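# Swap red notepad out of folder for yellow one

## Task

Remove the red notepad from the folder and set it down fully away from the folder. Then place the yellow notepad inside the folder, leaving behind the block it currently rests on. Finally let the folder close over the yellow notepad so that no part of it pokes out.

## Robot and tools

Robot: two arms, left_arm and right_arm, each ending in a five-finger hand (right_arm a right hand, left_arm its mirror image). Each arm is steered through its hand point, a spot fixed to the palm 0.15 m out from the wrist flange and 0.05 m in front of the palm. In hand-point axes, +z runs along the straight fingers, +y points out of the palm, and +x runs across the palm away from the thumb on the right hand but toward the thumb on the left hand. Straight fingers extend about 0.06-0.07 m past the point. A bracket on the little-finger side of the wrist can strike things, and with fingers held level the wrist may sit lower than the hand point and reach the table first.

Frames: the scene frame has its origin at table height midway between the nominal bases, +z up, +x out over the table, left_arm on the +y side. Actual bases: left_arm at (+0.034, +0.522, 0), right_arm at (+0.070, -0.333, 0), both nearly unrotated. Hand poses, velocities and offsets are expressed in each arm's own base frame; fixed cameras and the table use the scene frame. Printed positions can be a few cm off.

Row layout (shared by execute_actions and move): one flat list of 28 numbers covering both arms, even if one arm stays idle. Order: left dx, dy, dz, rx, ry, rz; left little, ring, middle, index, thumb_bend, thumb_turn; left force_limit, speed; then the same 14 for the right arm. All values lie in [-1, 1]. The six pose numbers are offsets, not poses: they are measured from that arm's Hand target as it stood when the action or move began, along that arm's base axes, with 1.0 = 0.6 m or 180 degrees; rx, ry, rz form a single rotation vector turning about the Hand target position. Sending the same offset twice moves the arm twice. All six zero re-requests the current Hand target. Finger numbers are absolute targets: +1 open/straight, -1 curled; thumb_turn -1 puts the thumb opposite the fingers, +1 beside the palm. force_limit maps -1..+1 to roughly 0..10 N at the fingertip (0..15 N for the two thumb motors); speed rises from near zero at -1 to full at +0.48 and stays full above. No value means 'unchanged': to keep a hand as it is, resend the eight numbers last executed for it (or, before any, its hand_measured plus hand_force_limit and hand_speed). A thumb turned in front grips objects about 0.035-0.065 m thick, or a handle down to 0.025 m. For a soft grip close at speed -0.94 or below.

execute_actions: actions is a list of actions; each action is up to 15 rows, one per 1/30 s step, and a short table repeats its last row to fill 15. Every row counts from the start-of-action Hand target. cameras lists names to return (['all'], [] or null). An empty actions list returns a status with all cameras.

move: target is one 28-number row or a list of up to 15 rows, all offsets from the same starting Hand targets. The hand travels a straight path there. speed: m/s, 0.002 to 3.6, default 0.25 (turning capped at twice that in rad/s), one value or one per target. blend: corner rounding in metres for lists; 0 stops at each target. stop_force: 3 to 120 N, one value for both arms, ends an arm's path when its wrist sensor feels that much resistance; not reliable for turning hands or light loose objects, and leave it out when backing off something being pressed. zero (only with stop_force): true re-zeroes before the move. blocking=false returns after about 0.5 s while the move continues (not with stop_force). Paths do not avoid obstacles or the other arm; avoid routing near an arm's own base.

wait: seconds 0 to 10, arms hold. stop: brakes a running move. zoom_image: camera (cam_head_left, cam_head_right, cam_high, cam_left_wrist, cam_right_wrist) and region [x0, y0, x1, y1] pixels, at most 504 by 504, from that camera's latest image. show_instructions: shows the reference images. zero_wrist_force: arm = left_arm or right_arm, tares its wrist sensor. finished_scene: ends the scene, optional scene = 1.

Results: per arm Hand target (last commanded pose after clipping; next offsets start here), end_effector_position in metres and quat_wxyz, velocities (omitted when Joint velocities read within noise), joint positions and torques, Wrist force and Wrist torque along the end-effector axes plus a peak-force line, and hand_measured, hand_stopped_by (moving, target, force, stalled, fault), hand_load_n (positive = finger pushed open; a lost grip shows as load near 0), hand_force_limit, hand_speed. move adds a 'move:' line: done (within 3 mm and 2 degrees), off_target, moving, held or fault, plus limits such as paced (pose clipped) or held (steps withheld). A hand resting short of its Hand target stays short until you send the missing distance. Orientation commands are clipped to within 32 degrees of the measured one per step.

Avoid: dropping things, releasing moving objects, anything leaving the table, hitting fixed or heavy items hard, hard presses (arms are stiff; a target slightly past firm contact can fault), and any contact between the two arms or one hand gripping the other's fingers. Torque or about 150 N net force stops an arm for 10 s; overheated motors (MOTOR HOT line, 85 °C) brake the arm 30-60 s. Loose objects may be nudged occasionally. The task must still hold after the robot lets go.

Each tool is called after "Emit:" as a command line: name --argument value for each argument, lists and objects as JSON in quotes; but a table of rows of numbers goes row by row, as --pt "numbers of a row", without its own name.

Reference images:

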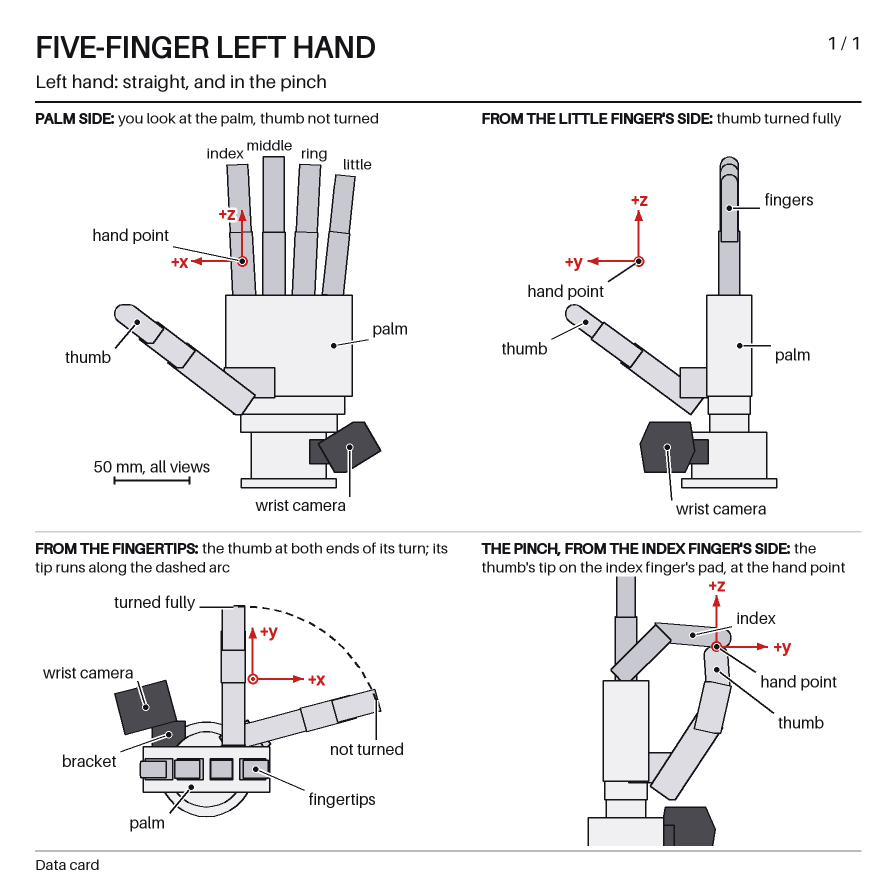

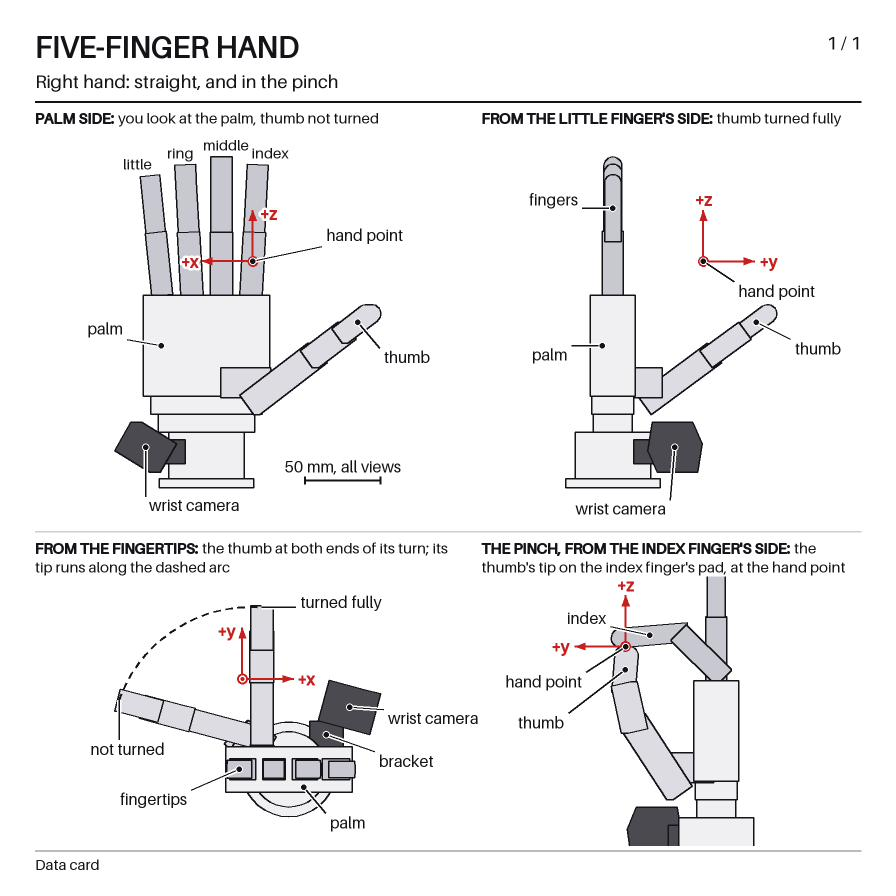

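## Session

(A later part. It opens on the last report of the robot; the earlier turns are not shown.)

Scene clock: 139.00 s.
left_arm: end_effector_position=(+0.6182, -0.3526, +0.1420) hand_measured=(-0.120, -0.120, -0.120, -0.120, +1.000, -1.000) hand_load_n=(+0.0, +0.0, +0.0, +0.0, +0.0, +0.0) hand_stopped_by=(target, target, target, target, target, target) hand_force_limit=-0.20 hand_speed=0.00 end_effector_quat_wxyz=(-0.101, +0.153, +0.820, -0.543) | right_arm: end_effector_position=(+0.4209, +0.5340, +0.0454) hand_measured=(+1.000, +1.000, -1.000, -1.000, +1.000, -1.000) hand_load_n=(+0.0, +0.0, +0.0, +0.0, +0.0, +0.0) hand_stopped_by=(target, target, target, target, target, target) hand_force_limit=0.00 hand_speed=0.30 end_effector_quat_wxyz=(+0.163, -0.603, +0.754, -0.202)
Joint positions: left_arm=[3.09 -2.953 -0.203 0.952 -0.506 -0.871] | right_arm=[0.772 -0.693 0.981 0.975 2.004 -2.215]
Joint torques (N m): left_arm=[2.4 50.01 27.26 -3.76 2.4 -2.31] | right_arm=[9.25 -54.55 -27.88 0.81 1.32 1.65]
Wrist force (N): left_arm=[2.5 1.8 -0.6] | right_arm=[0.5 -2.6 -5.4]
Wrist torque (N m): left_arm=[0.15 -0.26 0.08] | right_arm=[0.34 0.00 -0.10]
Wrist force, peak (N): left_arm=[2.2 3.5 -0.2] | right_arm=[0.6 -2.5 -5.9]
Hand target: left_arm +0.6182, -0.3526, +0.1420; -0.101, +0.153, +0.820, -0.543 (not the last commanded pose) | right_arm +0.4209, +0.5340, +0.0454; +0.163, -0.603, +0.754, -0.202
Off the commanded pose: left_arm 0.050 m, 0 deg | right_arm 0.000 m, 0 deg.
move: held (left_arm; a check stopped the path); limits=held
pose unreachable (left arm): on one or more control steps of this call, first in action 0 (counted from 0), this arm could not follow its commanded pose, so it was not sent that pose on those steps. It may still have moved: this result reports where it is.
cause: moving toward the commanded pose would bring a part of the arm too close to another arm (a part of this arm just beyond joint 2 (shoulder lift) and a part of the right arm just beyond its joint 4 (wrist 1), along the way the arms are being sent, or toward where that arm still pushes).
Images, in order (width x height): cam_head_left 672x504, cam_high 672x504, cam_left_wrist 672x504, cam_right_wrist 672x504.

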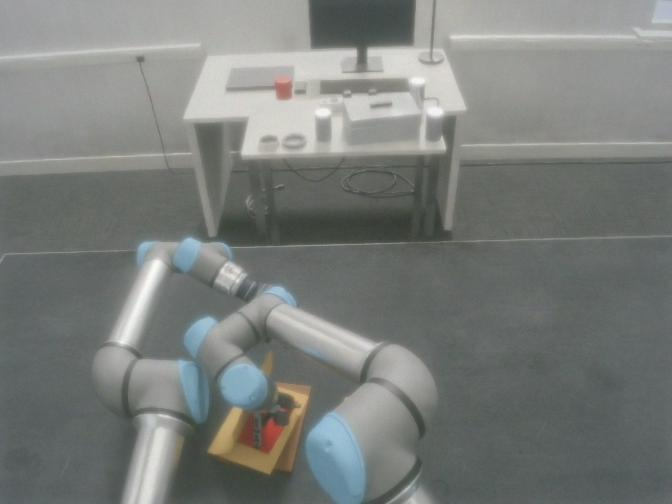

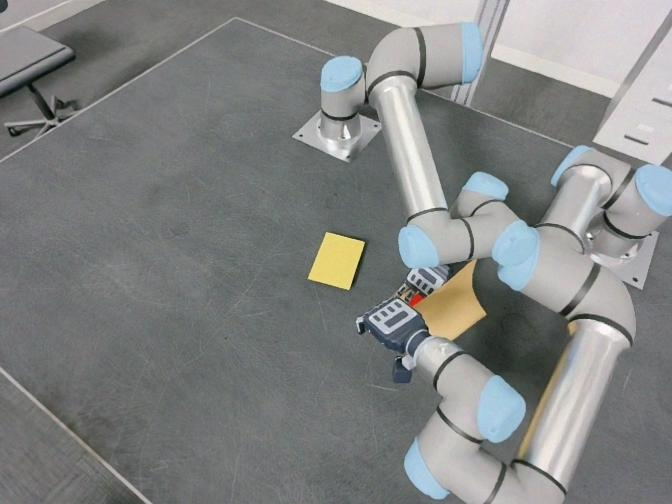

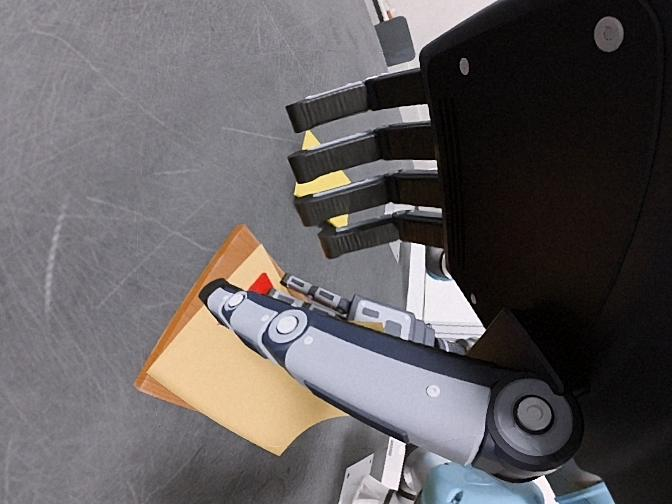

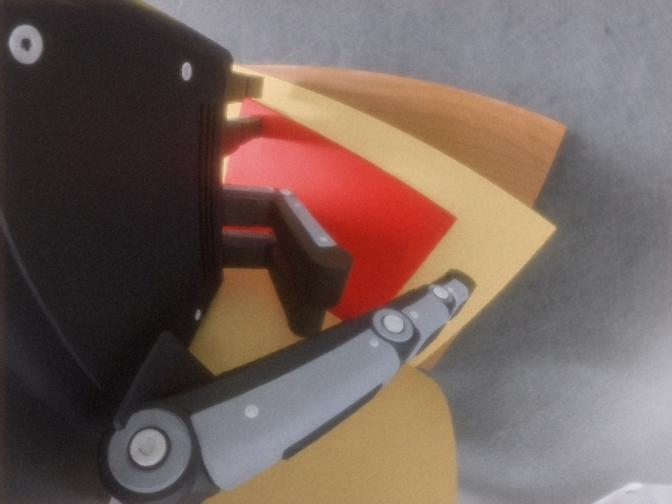

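Emit:
move --pt "0.0927 0.238 0.03 0 0 0 -0.12 -0.12 -0.12 -0.12 1 -1 -0.2 0 -0.06 -0.1375 0.0167 0 0 0 1 1 -1 -1 1 -1 0 0.3" --pt "-0.0972 0.3478 0.03 0 0 0 -0.12 -0.12 -0.12 -0.12 1 -1 -0.2 0 -0.1133 -0.26 0.1667 0 0 0 1 1 -1 -1 1 -1 0 0.3" --speed 0.12 --blend 0.02 --cameras '["all"]'

Emit:
zoom_image --camera "cam_high" --region '[350, 240, 530, 390]'

Emit:
zoom_image --camera "cam_head_left" --region '[170, 320, 330, 480]'

Scene clock: 143.87 s.
left_arm: end_effector_position=(+0.5599, -0.1440, +0.1600) hand_measured=(-0.120, -0.120, -0.120, -0.120, +1.000, -1.000) hand_load_n=(+0.0, +0.0, +0.0, +0.0, +0.0, +0.0) hand_stopped_by=(target, target, target, target, target, target) hand_force_limit=-0.20 hand_speed=0.00 end_effector_quat_wxyz=(-0.101, +0.154, +0.820, -0.543) | right_arm: end_effector_position=(+0.3530, +0.3781, +0.1454) hand_measured=(+1.000, +1.000, -1.000, -1.000, +1.000, -1.000) hand_load_n=(+0.0, +0.0, +0.0, +0.0, +0.0, +0.0) hand_stopped_by=(target, target, target, target, target, target) hand_force_limit=0.00 hand_speed=0.30 end_effector_quat_wxyz=(+0.163, -0.603, +0.754, -0.202)
Joint positions: left_arm=[3.401 -2.554 -1.024 1.062 -0.731 -0.492] | right_arm=[0.627 -1.189 1.524 0.869 1.956 -2.364]
Joint torques (N m): left_arm=[10.26 59.13 6.53 -0.67 2.91 2.19] | right_arm=[-7.04 -45.15 -3.55 2.98 -0.7 -2.09]
Wrist force (N): left_arm=[2.7 1.5 -0.2] | right_arm=[1.1 0.4 0.8]
Wrist torque (N m): left_arm=[0.08 -0.24 -0.02] | right_arm=[-0.01 -0.28 0.20]
Wrist force, peak (N): left_arm=[3.5 1.7 -0.3] | right_arm=[0.5 -3.1 -5.5]
Hand target: left_arm +0.5599, -0.1439, +0.1600; -0.101, +0.153, +0.820, -0.543 | right_arm +0.3529, +0.3780, +0.1454; +0.163, -0.603, +0.754, -0.202
Off the commanded pose: left_arm 0.000 m, 0 deg | right_arm 0.000 m, 0 deg.
elbow stopped short (left arm): the move would have taken joint 3 (elbow) straighter than the controller allows.
move: done

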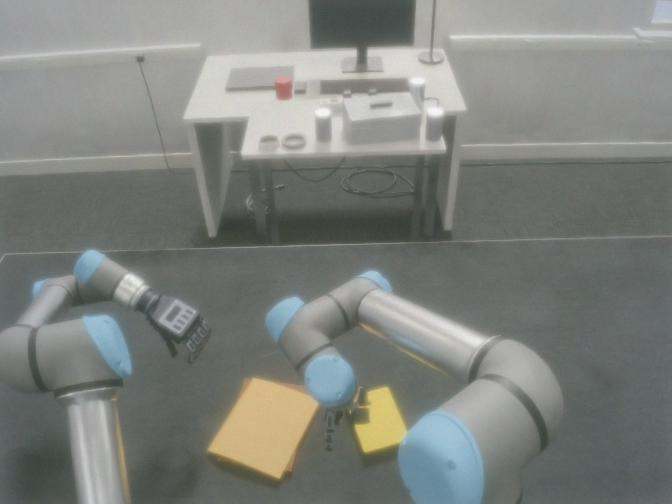

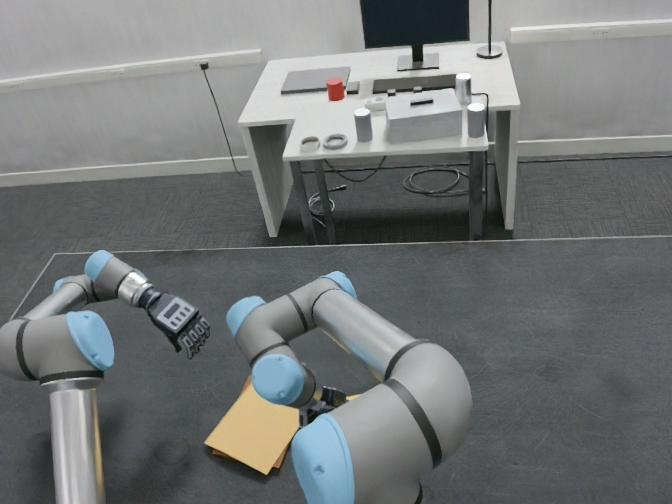

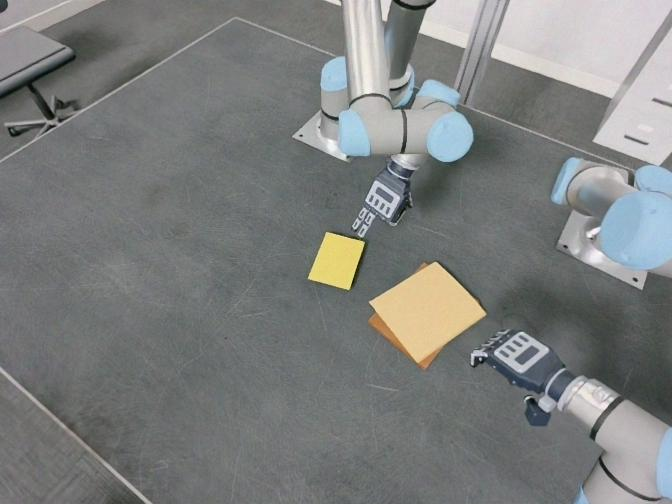

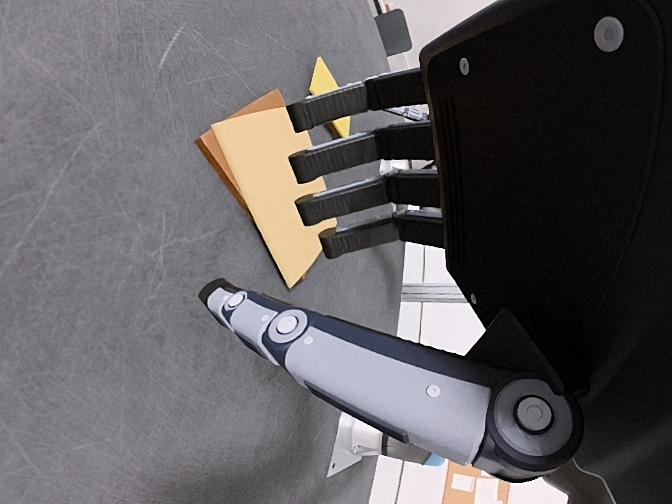

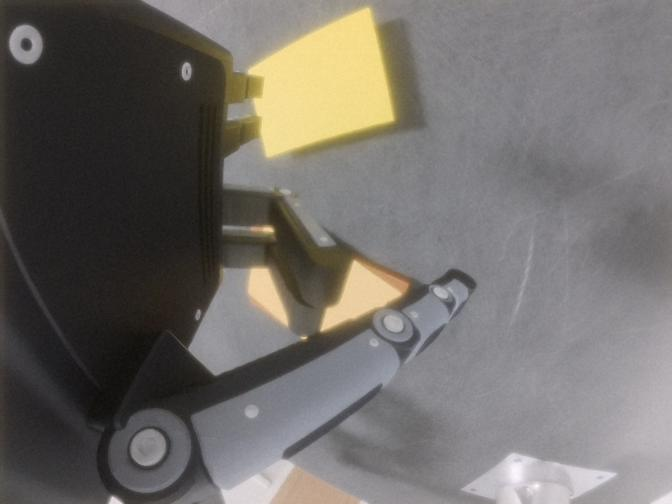

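Scaled by 2.800 from the camera's 672x504 image, which has a finer 960x720 frame.

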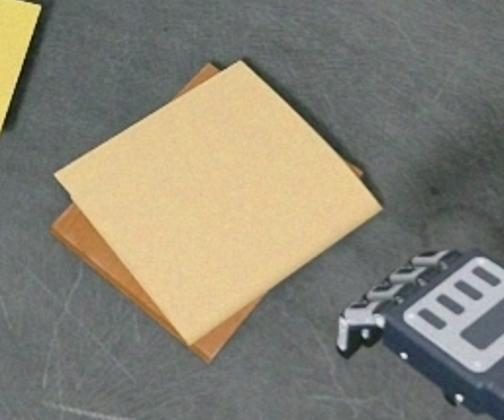

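Scaled by 3.150 from the camera's 672x504 image, which has a finer 960x720 frame.

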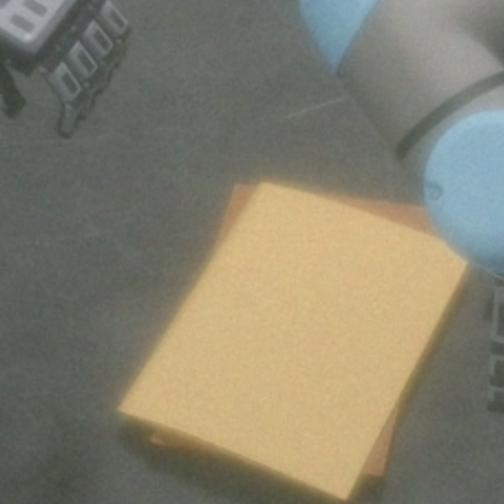

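Emit:
move --pt "-0.209 0.0715 -0.0333 0.3608 -0.0936 0.0644 1 1 1 1 1 -1 -0.2 0.3 0 0 0 0 0 0 1 1 -1 -1 1 -1 0 0.3" --pt "-0.209 0.0715 -0.1467 0.3608 -0.0936 0.0644 1 1 1 1 1 -1 -0.2 0.3 0 0 0 0 0 0 1 1 -1 -1 1 -1 0 0.3" --speed 0.25 --cameras '["cam_high","cam_left_wrist","cam_head_right"]'

Emit:
zoom_image --camera "cam_high" --region '[350, 240, 530, 390]'

Scene clock: 148.77 s.
left_arm: end_effector_position=(+0.4345, -0.1010, +0.0721) hand_measured=(+1.000, +1.000, +1.000, +1.000, +1.000, -1.000) hand_load_n=(+0.0, +0.0, +0.0, +0.0, +0.0, +0.0) hand_stopped_by=(target, target, target, target, target, target) hand_force_limit=-0.20 hand_speed=0.30 end_effector_quat_wxyz=(+0.000, +0.070, +0.998, +0.000) | right_arm: end_effector_position=(+0.3529, +0.3780, +0.1454) hand_measured=(+1.000, +1.000, -1.000, -1.000, +1.000, -1.000) hand_load_n=(+0.0, +0.0, +0.0, +0.0, +0.0, +0.0) hand_stopped_by=(target, target, target, target, target, target) hand_force_limit=0.00 hand_speed=0.30 end_effector_quat_wxyz=(+0.163, -0.603, +0.754, -0.202)
Joint positions: left_arm=[3.073 -2.138 -1.535 2.101 -1.57 -1.498] | right_arm=[0.627 -1.189 1.524 0.869 1.956 -2.364]
Joint torques (N m): left_arm=[-10.44 28.53 6.34 -0.81 -2.29 1.67] | right_arm=[-6.95 -44.8 -3.21 2.64 -0.68 -2.21]
Wrist force (N): left_arm=[1.3 -0.6 1.6] | right_arm=[1.0 0.5 0.8]
Wrist torque (N m): left_arm=[-0.09 0.02 0.12] | right_arm=[-0.01 -0.24 0.20]
Wrist force, peak (N): left_arm=[2.9 1.8 -0.3] | right_arm=[1.0 0.3 1.3]
Hand target: left_arm +0.4345, -0.1010, +0.0720; +0.000, +0.070, +0.998, +0.000 | right_arm +0.3529, +0.3780, +0.1454; +0.163, -0.603, +0.754, -0.202
Off the commanded pose: left_arm 0.000 m, 0 deg | right_arm 0.000 m, 0 deg.
move: done
Images, in order (width x height): cam_head_right 672x504, cam_high 672x504, cam_left_wrist 672x504.

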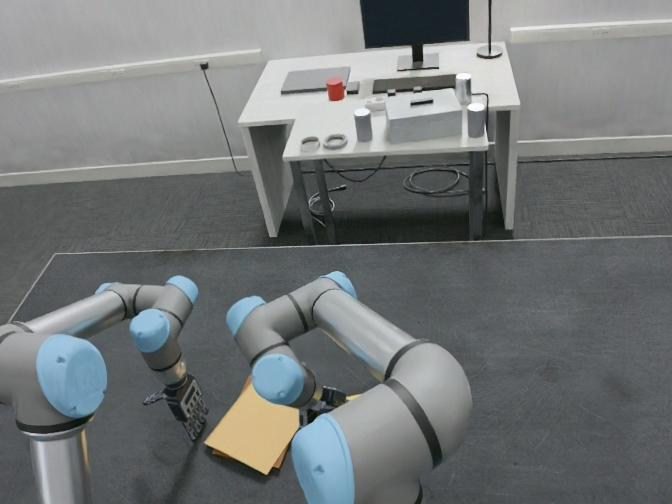

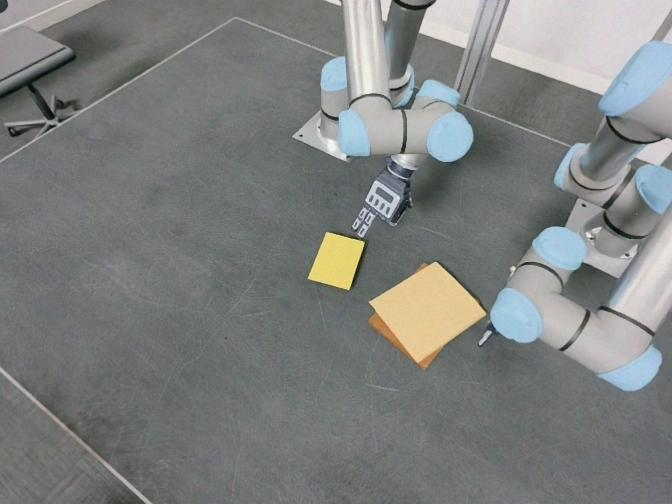

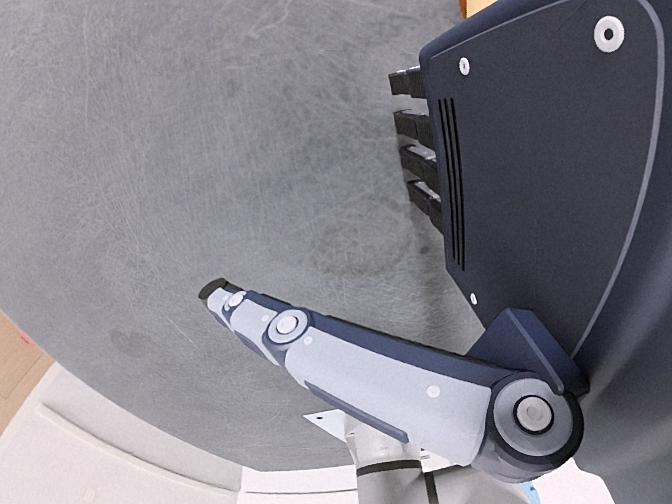

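Scaled by 2.800 from the camera's 672x504 image, which has a finer 960x720 frame.

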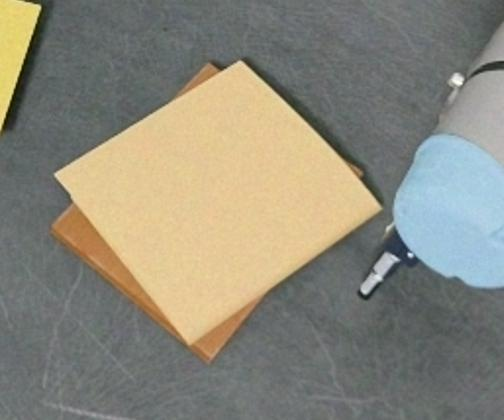

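Emit:
move --target '[-0.0174,-0.1238,0,0,0,0,1,1,1,1,1,-1,-0.2,0.3,0,0,0,0,0,0,1,1,-1,-1,1,-1,0,0.3]' --speed 0.04 --stop_force 5 --cameras '["cam_high","cam_head_left","cam_head_right"]'

Emit:
zoom_image --camera "cam_high" --region '[350, 240, 530, 390]'

Emit:
zoom_image --camera "cam_head_left" --region '[150, 340, 360, 500]'

Scene clock: 151.77 s.
left_arm: end_effector_position=(+0.4240, -0.1753, +0.0720) hand_measured=(+1.000, +1.000, +1.000, +1.000, +1.000, -1.000) hand_load_n=(+0.0, -2.0, +0.0, +0.0, +0.0, +0.0) hand_stopped_by=(target, target, target, target, target, target) hand_force_limit=-0.20 hand_speed=0.30 end_effector_quat_wxyz=(+0.000, +0.070, +0.998, +0.000) | right_arm: end_effector_position=(+0.3529, +0.3780, +0.1454) hand_measured=(+1.000, +1.000, -1.000, -1.000, +1.000, -1.000) hand_load_n=(+0.0, +0.0, +0.5, +0.5, +0.0, +0.0) hand_stopped_by=(target, target, target, target, target, target) hand_force_limit=0.00 hand_speed=0.30 end_effector_quat_wxyz=(+0.163, -0.603, +0.754, -0.202)
Joint positions: left_arm=[2.916 -2.182 -1.46 2.071 -1.57 -1.655] | right_arm=[0.627 -1.189 1.524 0.869 1.956 -2.364]
Joint torques (N m): left_arm=[-11.49 29.51 24.16 -3.65 -1.79 -2.23] | right_arm=[-6.39 -46.15 -2.74 2.19 -0.73 -1.95]
Wrist force (N): left_arm=[1.7 0.9 1.3] | right_arm=[0.9 0.3 1.0]
Wrist torque (N m): left_arm=[-0.15 0.05 0.07] | right_arm=[-0.05 -0.24 0.18]
Wrist force, peak (N): left_arm=[1.8 1.1 1.5] | right_arm=[1.1 0.7 1.1]
Hand target: left_arm +0.4240, -0.1753, +0.0720; +0.000, +0.070, +0.998, +0.000 | right_arm +0.3529, +0.3780, +0.1454; +0.163, -0.603, +0.754, -0.202
Off the commanded pose: left_arm 0.000 m, 0 deg | right_arm 0.000 m, 0 deg.
move: done
Images, in order (width x height): cam_head_left 672x504, cam_head_right 672x504, cam_high 672x504.

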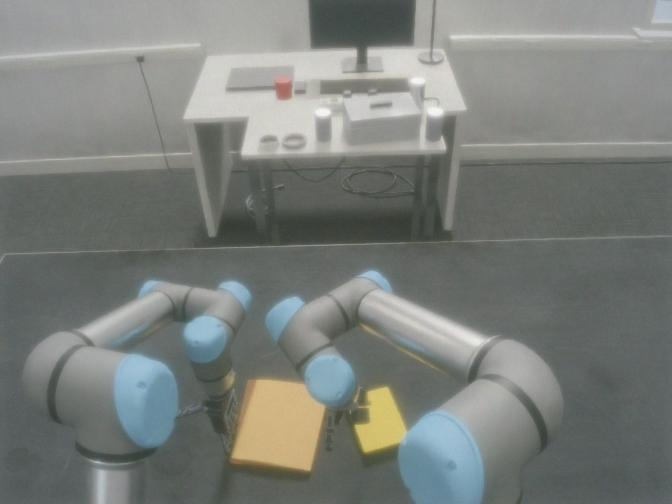

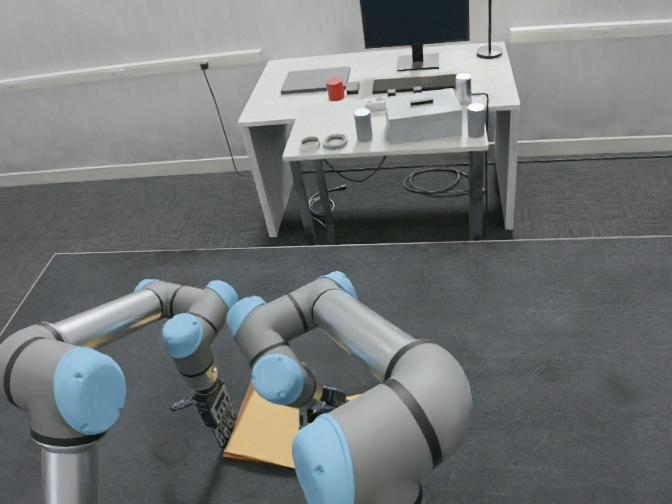

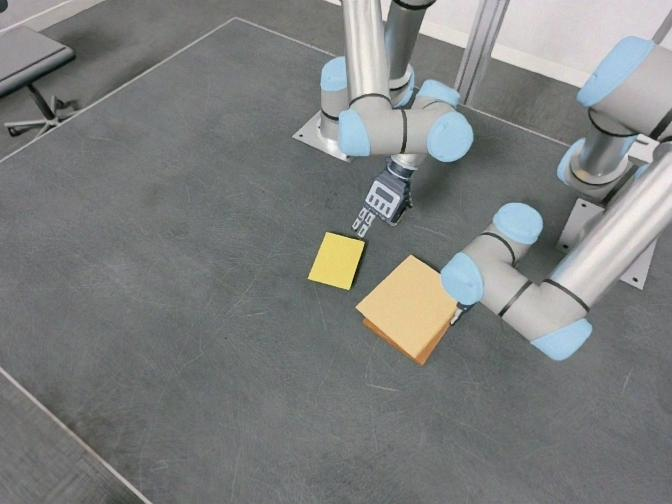

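Scaled by 2.800 from the camera's 672x504 image, which has a finer 960x720 frame.

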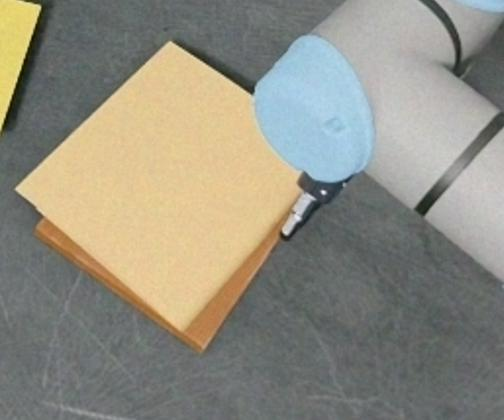

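Scaled by 2.400 from the camera's 672x504 image, which has a finer 960x720 frame.

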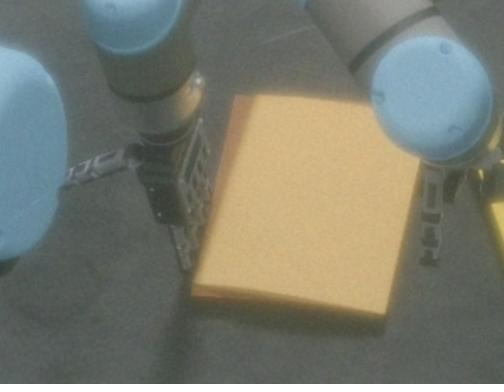

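Emit:
move --pt "0 0.01 0.1633 0 0 0 1 1 1 1 1 -1 -0.2 0.3 -0.019 -0.25 0.0455 0 0 0 1 1 -1 -1 1 -1 0 0.3" --pt "-0.015 -0.456 0.1633 0 0 0 -0.12 -0.12 -0.12 -0.12 1 -1 -0.2 0.3 -0.0382 -0.4967 0.091 0 0 0 1 1 -1 -1 1 -1 0 0.3" --speed 0.2 --cameras '["all"]'

Emit:
zoom_image --camera "cam_high" --region '[300, 200, 500, 390]'

Emit:
zoom_image --camera "cam_head_left" --region '[180, 320, 420, 500]'

Scene clock: 157.87 s.
left_arm: end_effector_position=(+0.4150, -0.4489, +0.1700) hand_measured=(-0.120, -0.120, -0.120, -0.120, +1.000, -1.000) hand_load_n=(+0.0, +0.5, +0.0, +0.0, +0.0, +0.0) hand_stopped_by=(target, target, target, target, target, target) hand_force_limit=-0.20 hand_speed=0.30 end_effector_quat_wxyz=(+0.000, +0.070, +0.998, +0.000) | right_arm: end_effector_position=(+0.3300, +0.0800, +0.2000) hand_measured=(+1.000, +1.000, -1.000, -1.000, +1.000, -1.000) hand_load_n=(+0.0, +0.0, +0.0, +0.0, +0.0, +0.5) hand_stopped_by=(target, target, target, target, target, target) hand_force_limit=0.00 hand_speed=0.30 end_effector_quat_wxyz=(+0.163, -0.603, +0.754, -0.202)
Joint positions: left_arm=[2.476 -2.634 -0.378 1.44 -1.57 -2.095] | right_arm=[-0.283 -1.744 1.962 0.829 1.539 -3.194]
Joint torques (N m): left_arm=[-10.9 44.32 27.08 -3.75 -1.25 -2.31] | right_arm=[-7.02 -21.19 -4.55 2.73 -1.32 -2.2]
Wrist force (N): left_arm=[1.1 -0.9 1.4] | right_arm=[1.2 0.3 0.4]
Wrist torque (N m): left_arm=[-0.11 0.06 0.12] | right_arm=[-0.03 -0.28 0.22]
Wrist force, peak (N): left_arm=[1.3 -1.9 1.6] | right_arm=[2.0 -0.5 0.6]
Hand target: left_arm +0.4150, -0.4489, +0.1700; +0.000, +0.070, +0.998, +0.000 | right_arm +0.3300, +0.0800, +0.2000; +0.163, -0.603, +0.754, -0.202
Off the commanded pose: left_arm 0.000 m, 0 deg | right_arm 0.000 m, 0 deg.
move: done

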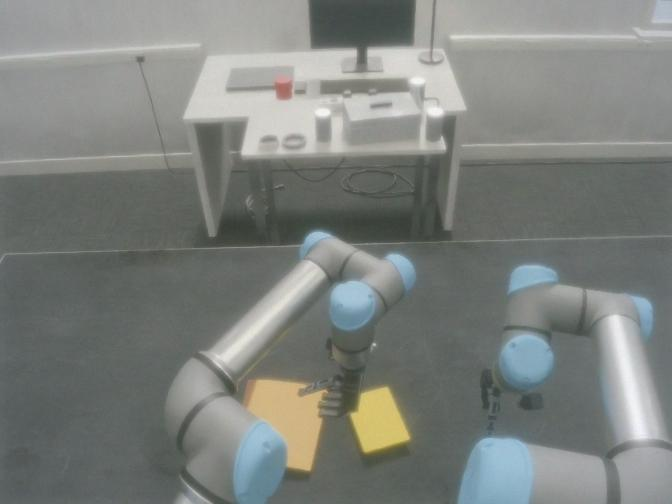

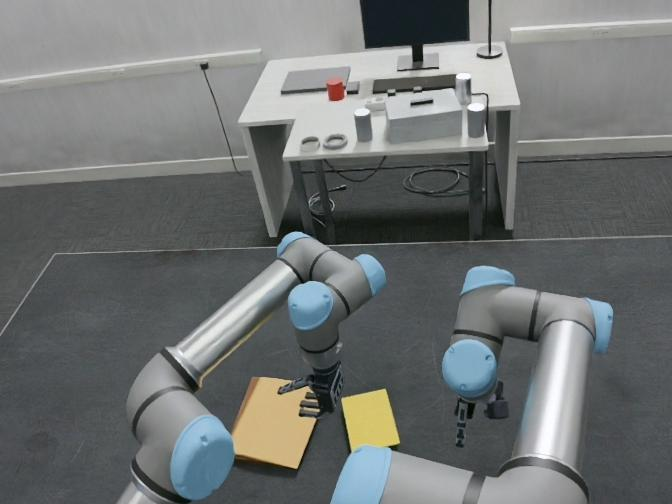

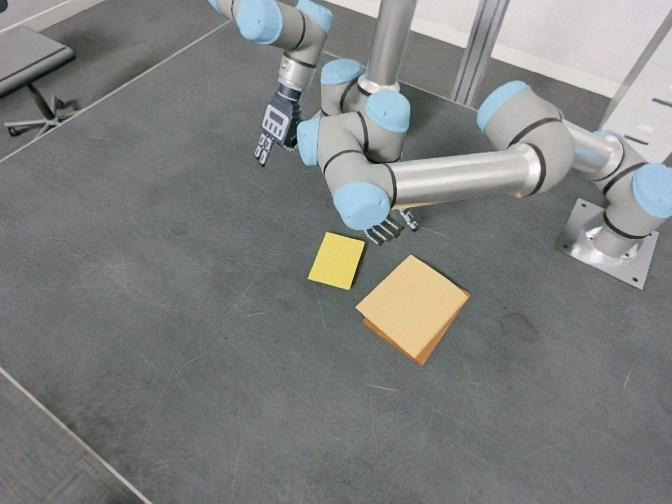

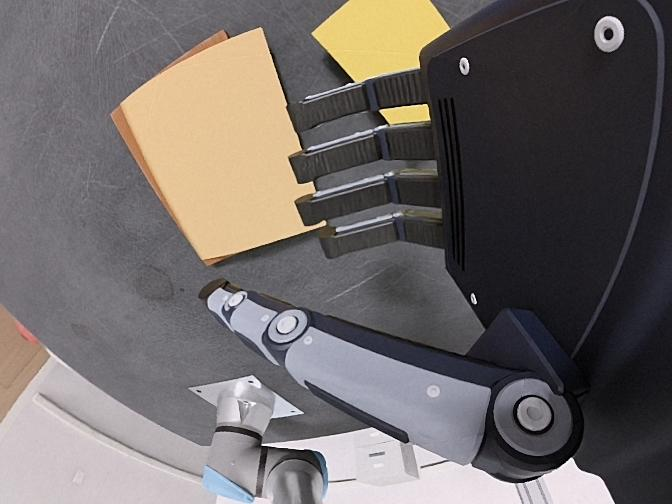

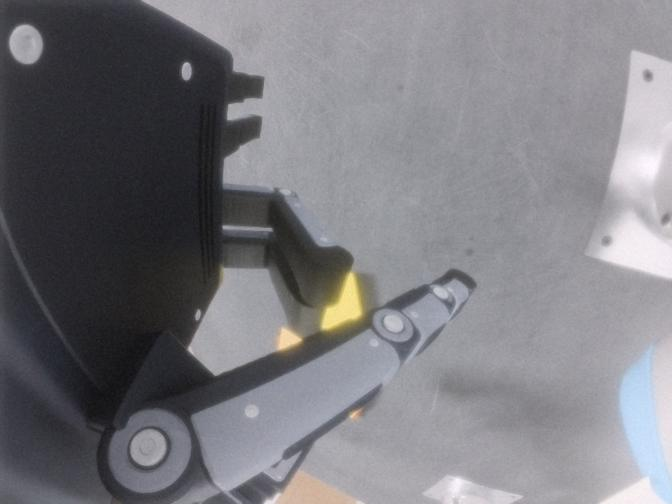

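Scaled by 2.520 from the camera's 672x504 image, which has a finer 960x720 frame.

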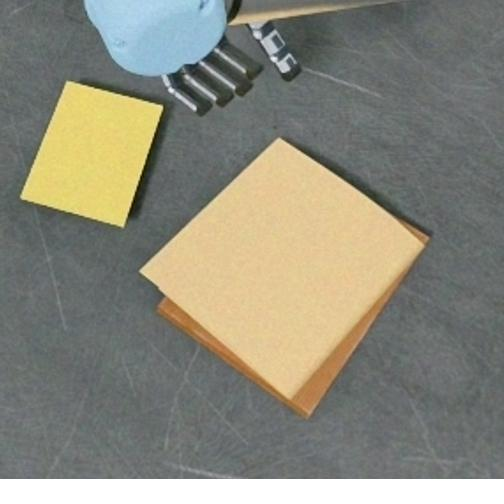

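Scaled by 2.100 from the camera's 672x504 image, which has a finer 960x720 frame.

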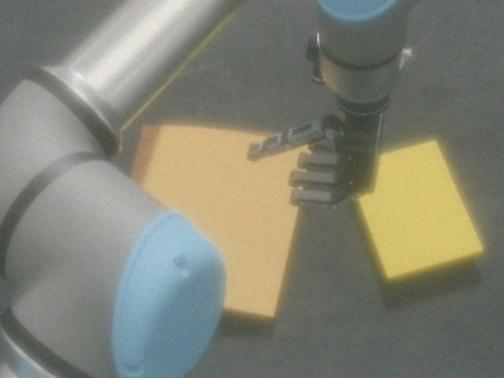

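Emit:
move --target '[0,0,-0.2,0,0,0,-0.12,-0.12,-0.12,-0.12,1,-1,-0.2,0.3,0,0,0,0,0,0,1,1,-1,-1,1,-1,0,0.3]' --speed 0.12 --cameras '["all"]'

Emit:
zoom_image --camera "cam_high" --region '[300, 200, 500, 390]'

Emit:
zoom_image --camera "cam_head_right" --region '[210, 340, 420, 490]'

Emit:
zoom_image --camera "cam_left_wrist" --region '[100, 0, 480, 300]'

Scene clock: 160.03 s.
left_arm: end_effector_position=(+0.4150, -0.4489, +0.0501) hand_measured=(-0.120, -0.120, -0.120, -0.120, +1.000, -1.000) hand_load_n=(+0.0, +0.0, +0.0, +0.0, +0.0, +0.0) hand_stopped_by=(target, target, target, target, target, target) hand_force_limit=-0.20 hand_speed=0.30 end_effector_quat_wxyz=(+0.000, +0.070, +0.998, +0.000) | right_arm: end_effector_position=(+0.3300, +0.0800, +0.2000) hand_measured=(+1.000, +1.000, -1.000, -1.000, +1.000, -1.000) hand_load_n=(+0.0, +0.0, +0.0, +0.0, +0.0, +0.5) hand_stopped_by=(target, target, target, target, target, target) hand_force_limit=0.00 hand_speed=0.30 end_effector_quat_wxyz=(+0.163, -0.603, +0.754, -0.202)
Joint positions: left_arm=[2.476 -2.644 -0.664 1.737 -1.57 -2.095] | right_arm=[-0.283 -1.744 1.962 0.829 1.539 -3.194]
Joint torques (N m): left_arm=[8.44 44.83 8.99 -0.57 2.15 1.99] | right_arm=[-6.87 -21.22 -4.48 2.77 -1.41 -2.23]
Wrist force (N): left_arm=[1.1 -0.9 1.6] | right_arm=[1.0 0.5 0.5]
Wrist torque (N m): left_arm=[-0.12 0.07 0.12] | right_arm=[0.00 -0.26 0.21]
Wrist force, peak (N): left_arm=[1.3 -0.5 2.4] | right_arm=[1.6 0.2 0.9]
Hand target: left_arm +0.4150, -0.4489, +0.0500; +0.000, +0.070, +0.998, +0.000 | right_arm +0.3300, +0.0800, +0.2000; +0.163, -0.603, +0.754, -0.202
Off the commanded pose: left_arm 0.000 m, 0 deg | right_arm 0.000 m, 0 deg.
move: done

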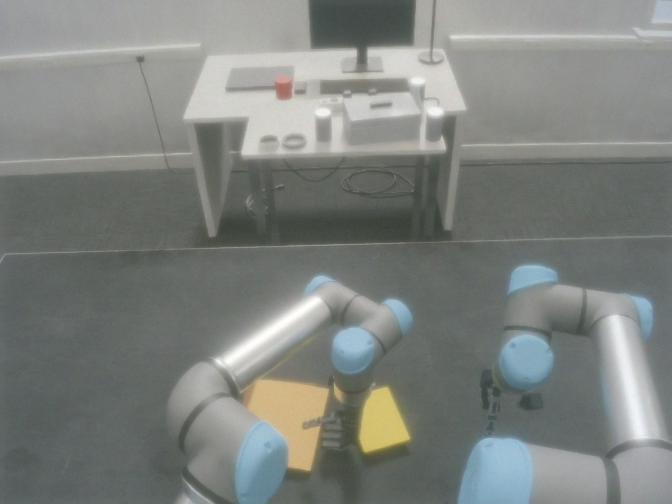

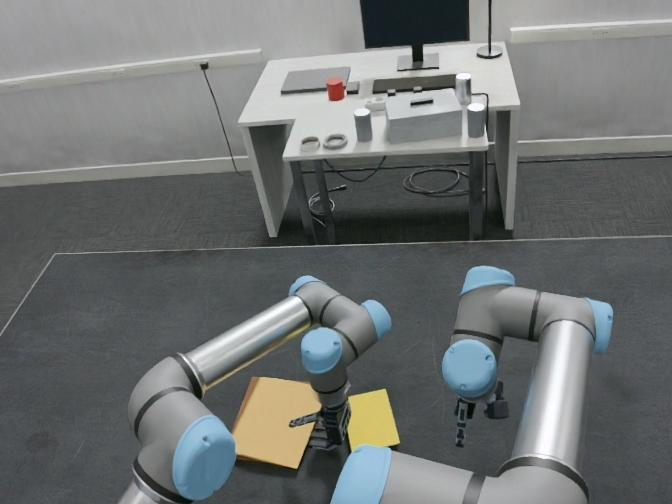

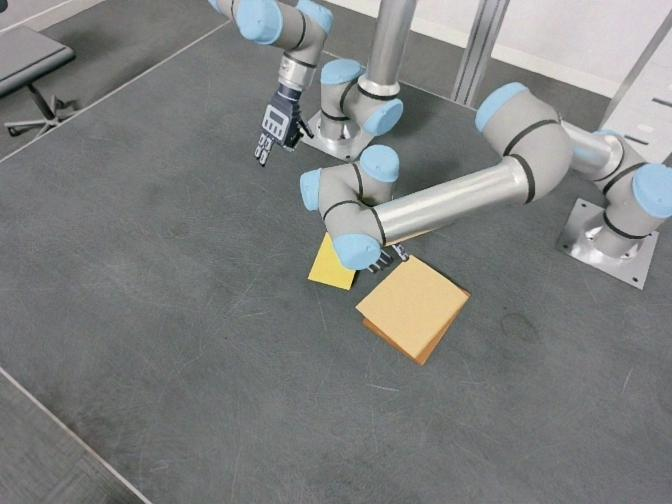

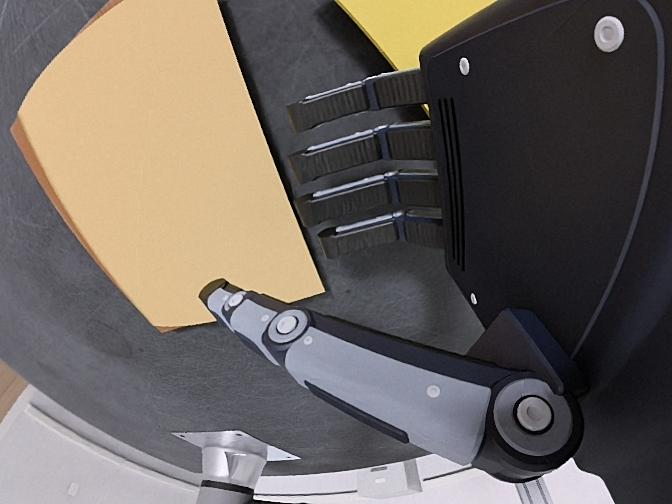

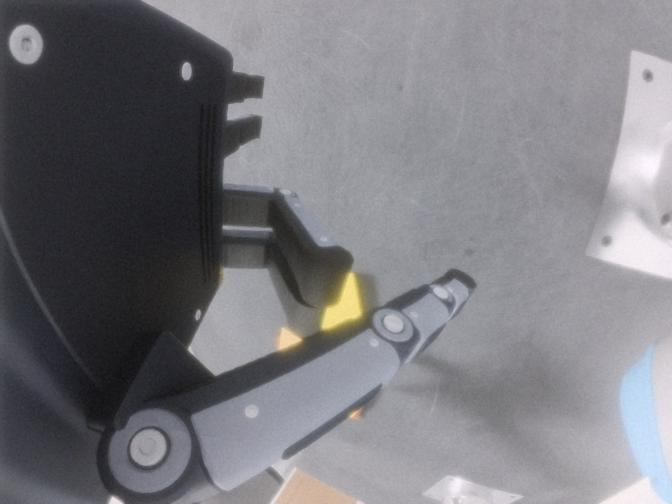

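Scaled by 2.520 from the camera's 672x504 image, which has a finer 960x720 frame.

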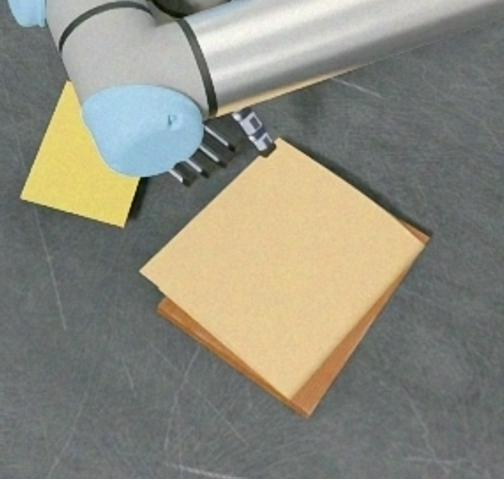

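Scaled by 2.400 from the camera's 672x504 image, which has a finer 960x720 frame.

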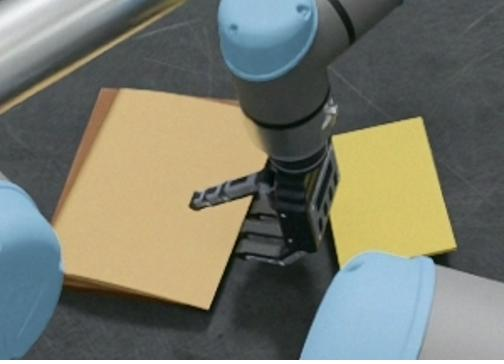

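Scaled by 1.326 from the camera's 672x504 image, which has a finer 960x720 frame.

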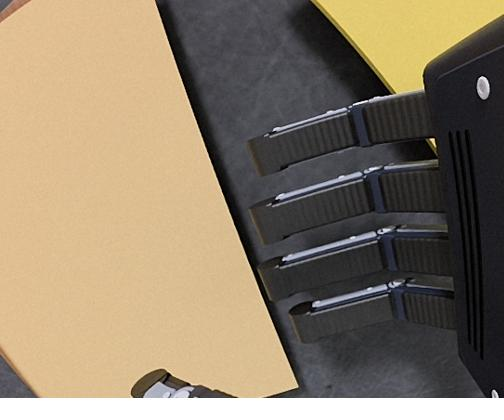

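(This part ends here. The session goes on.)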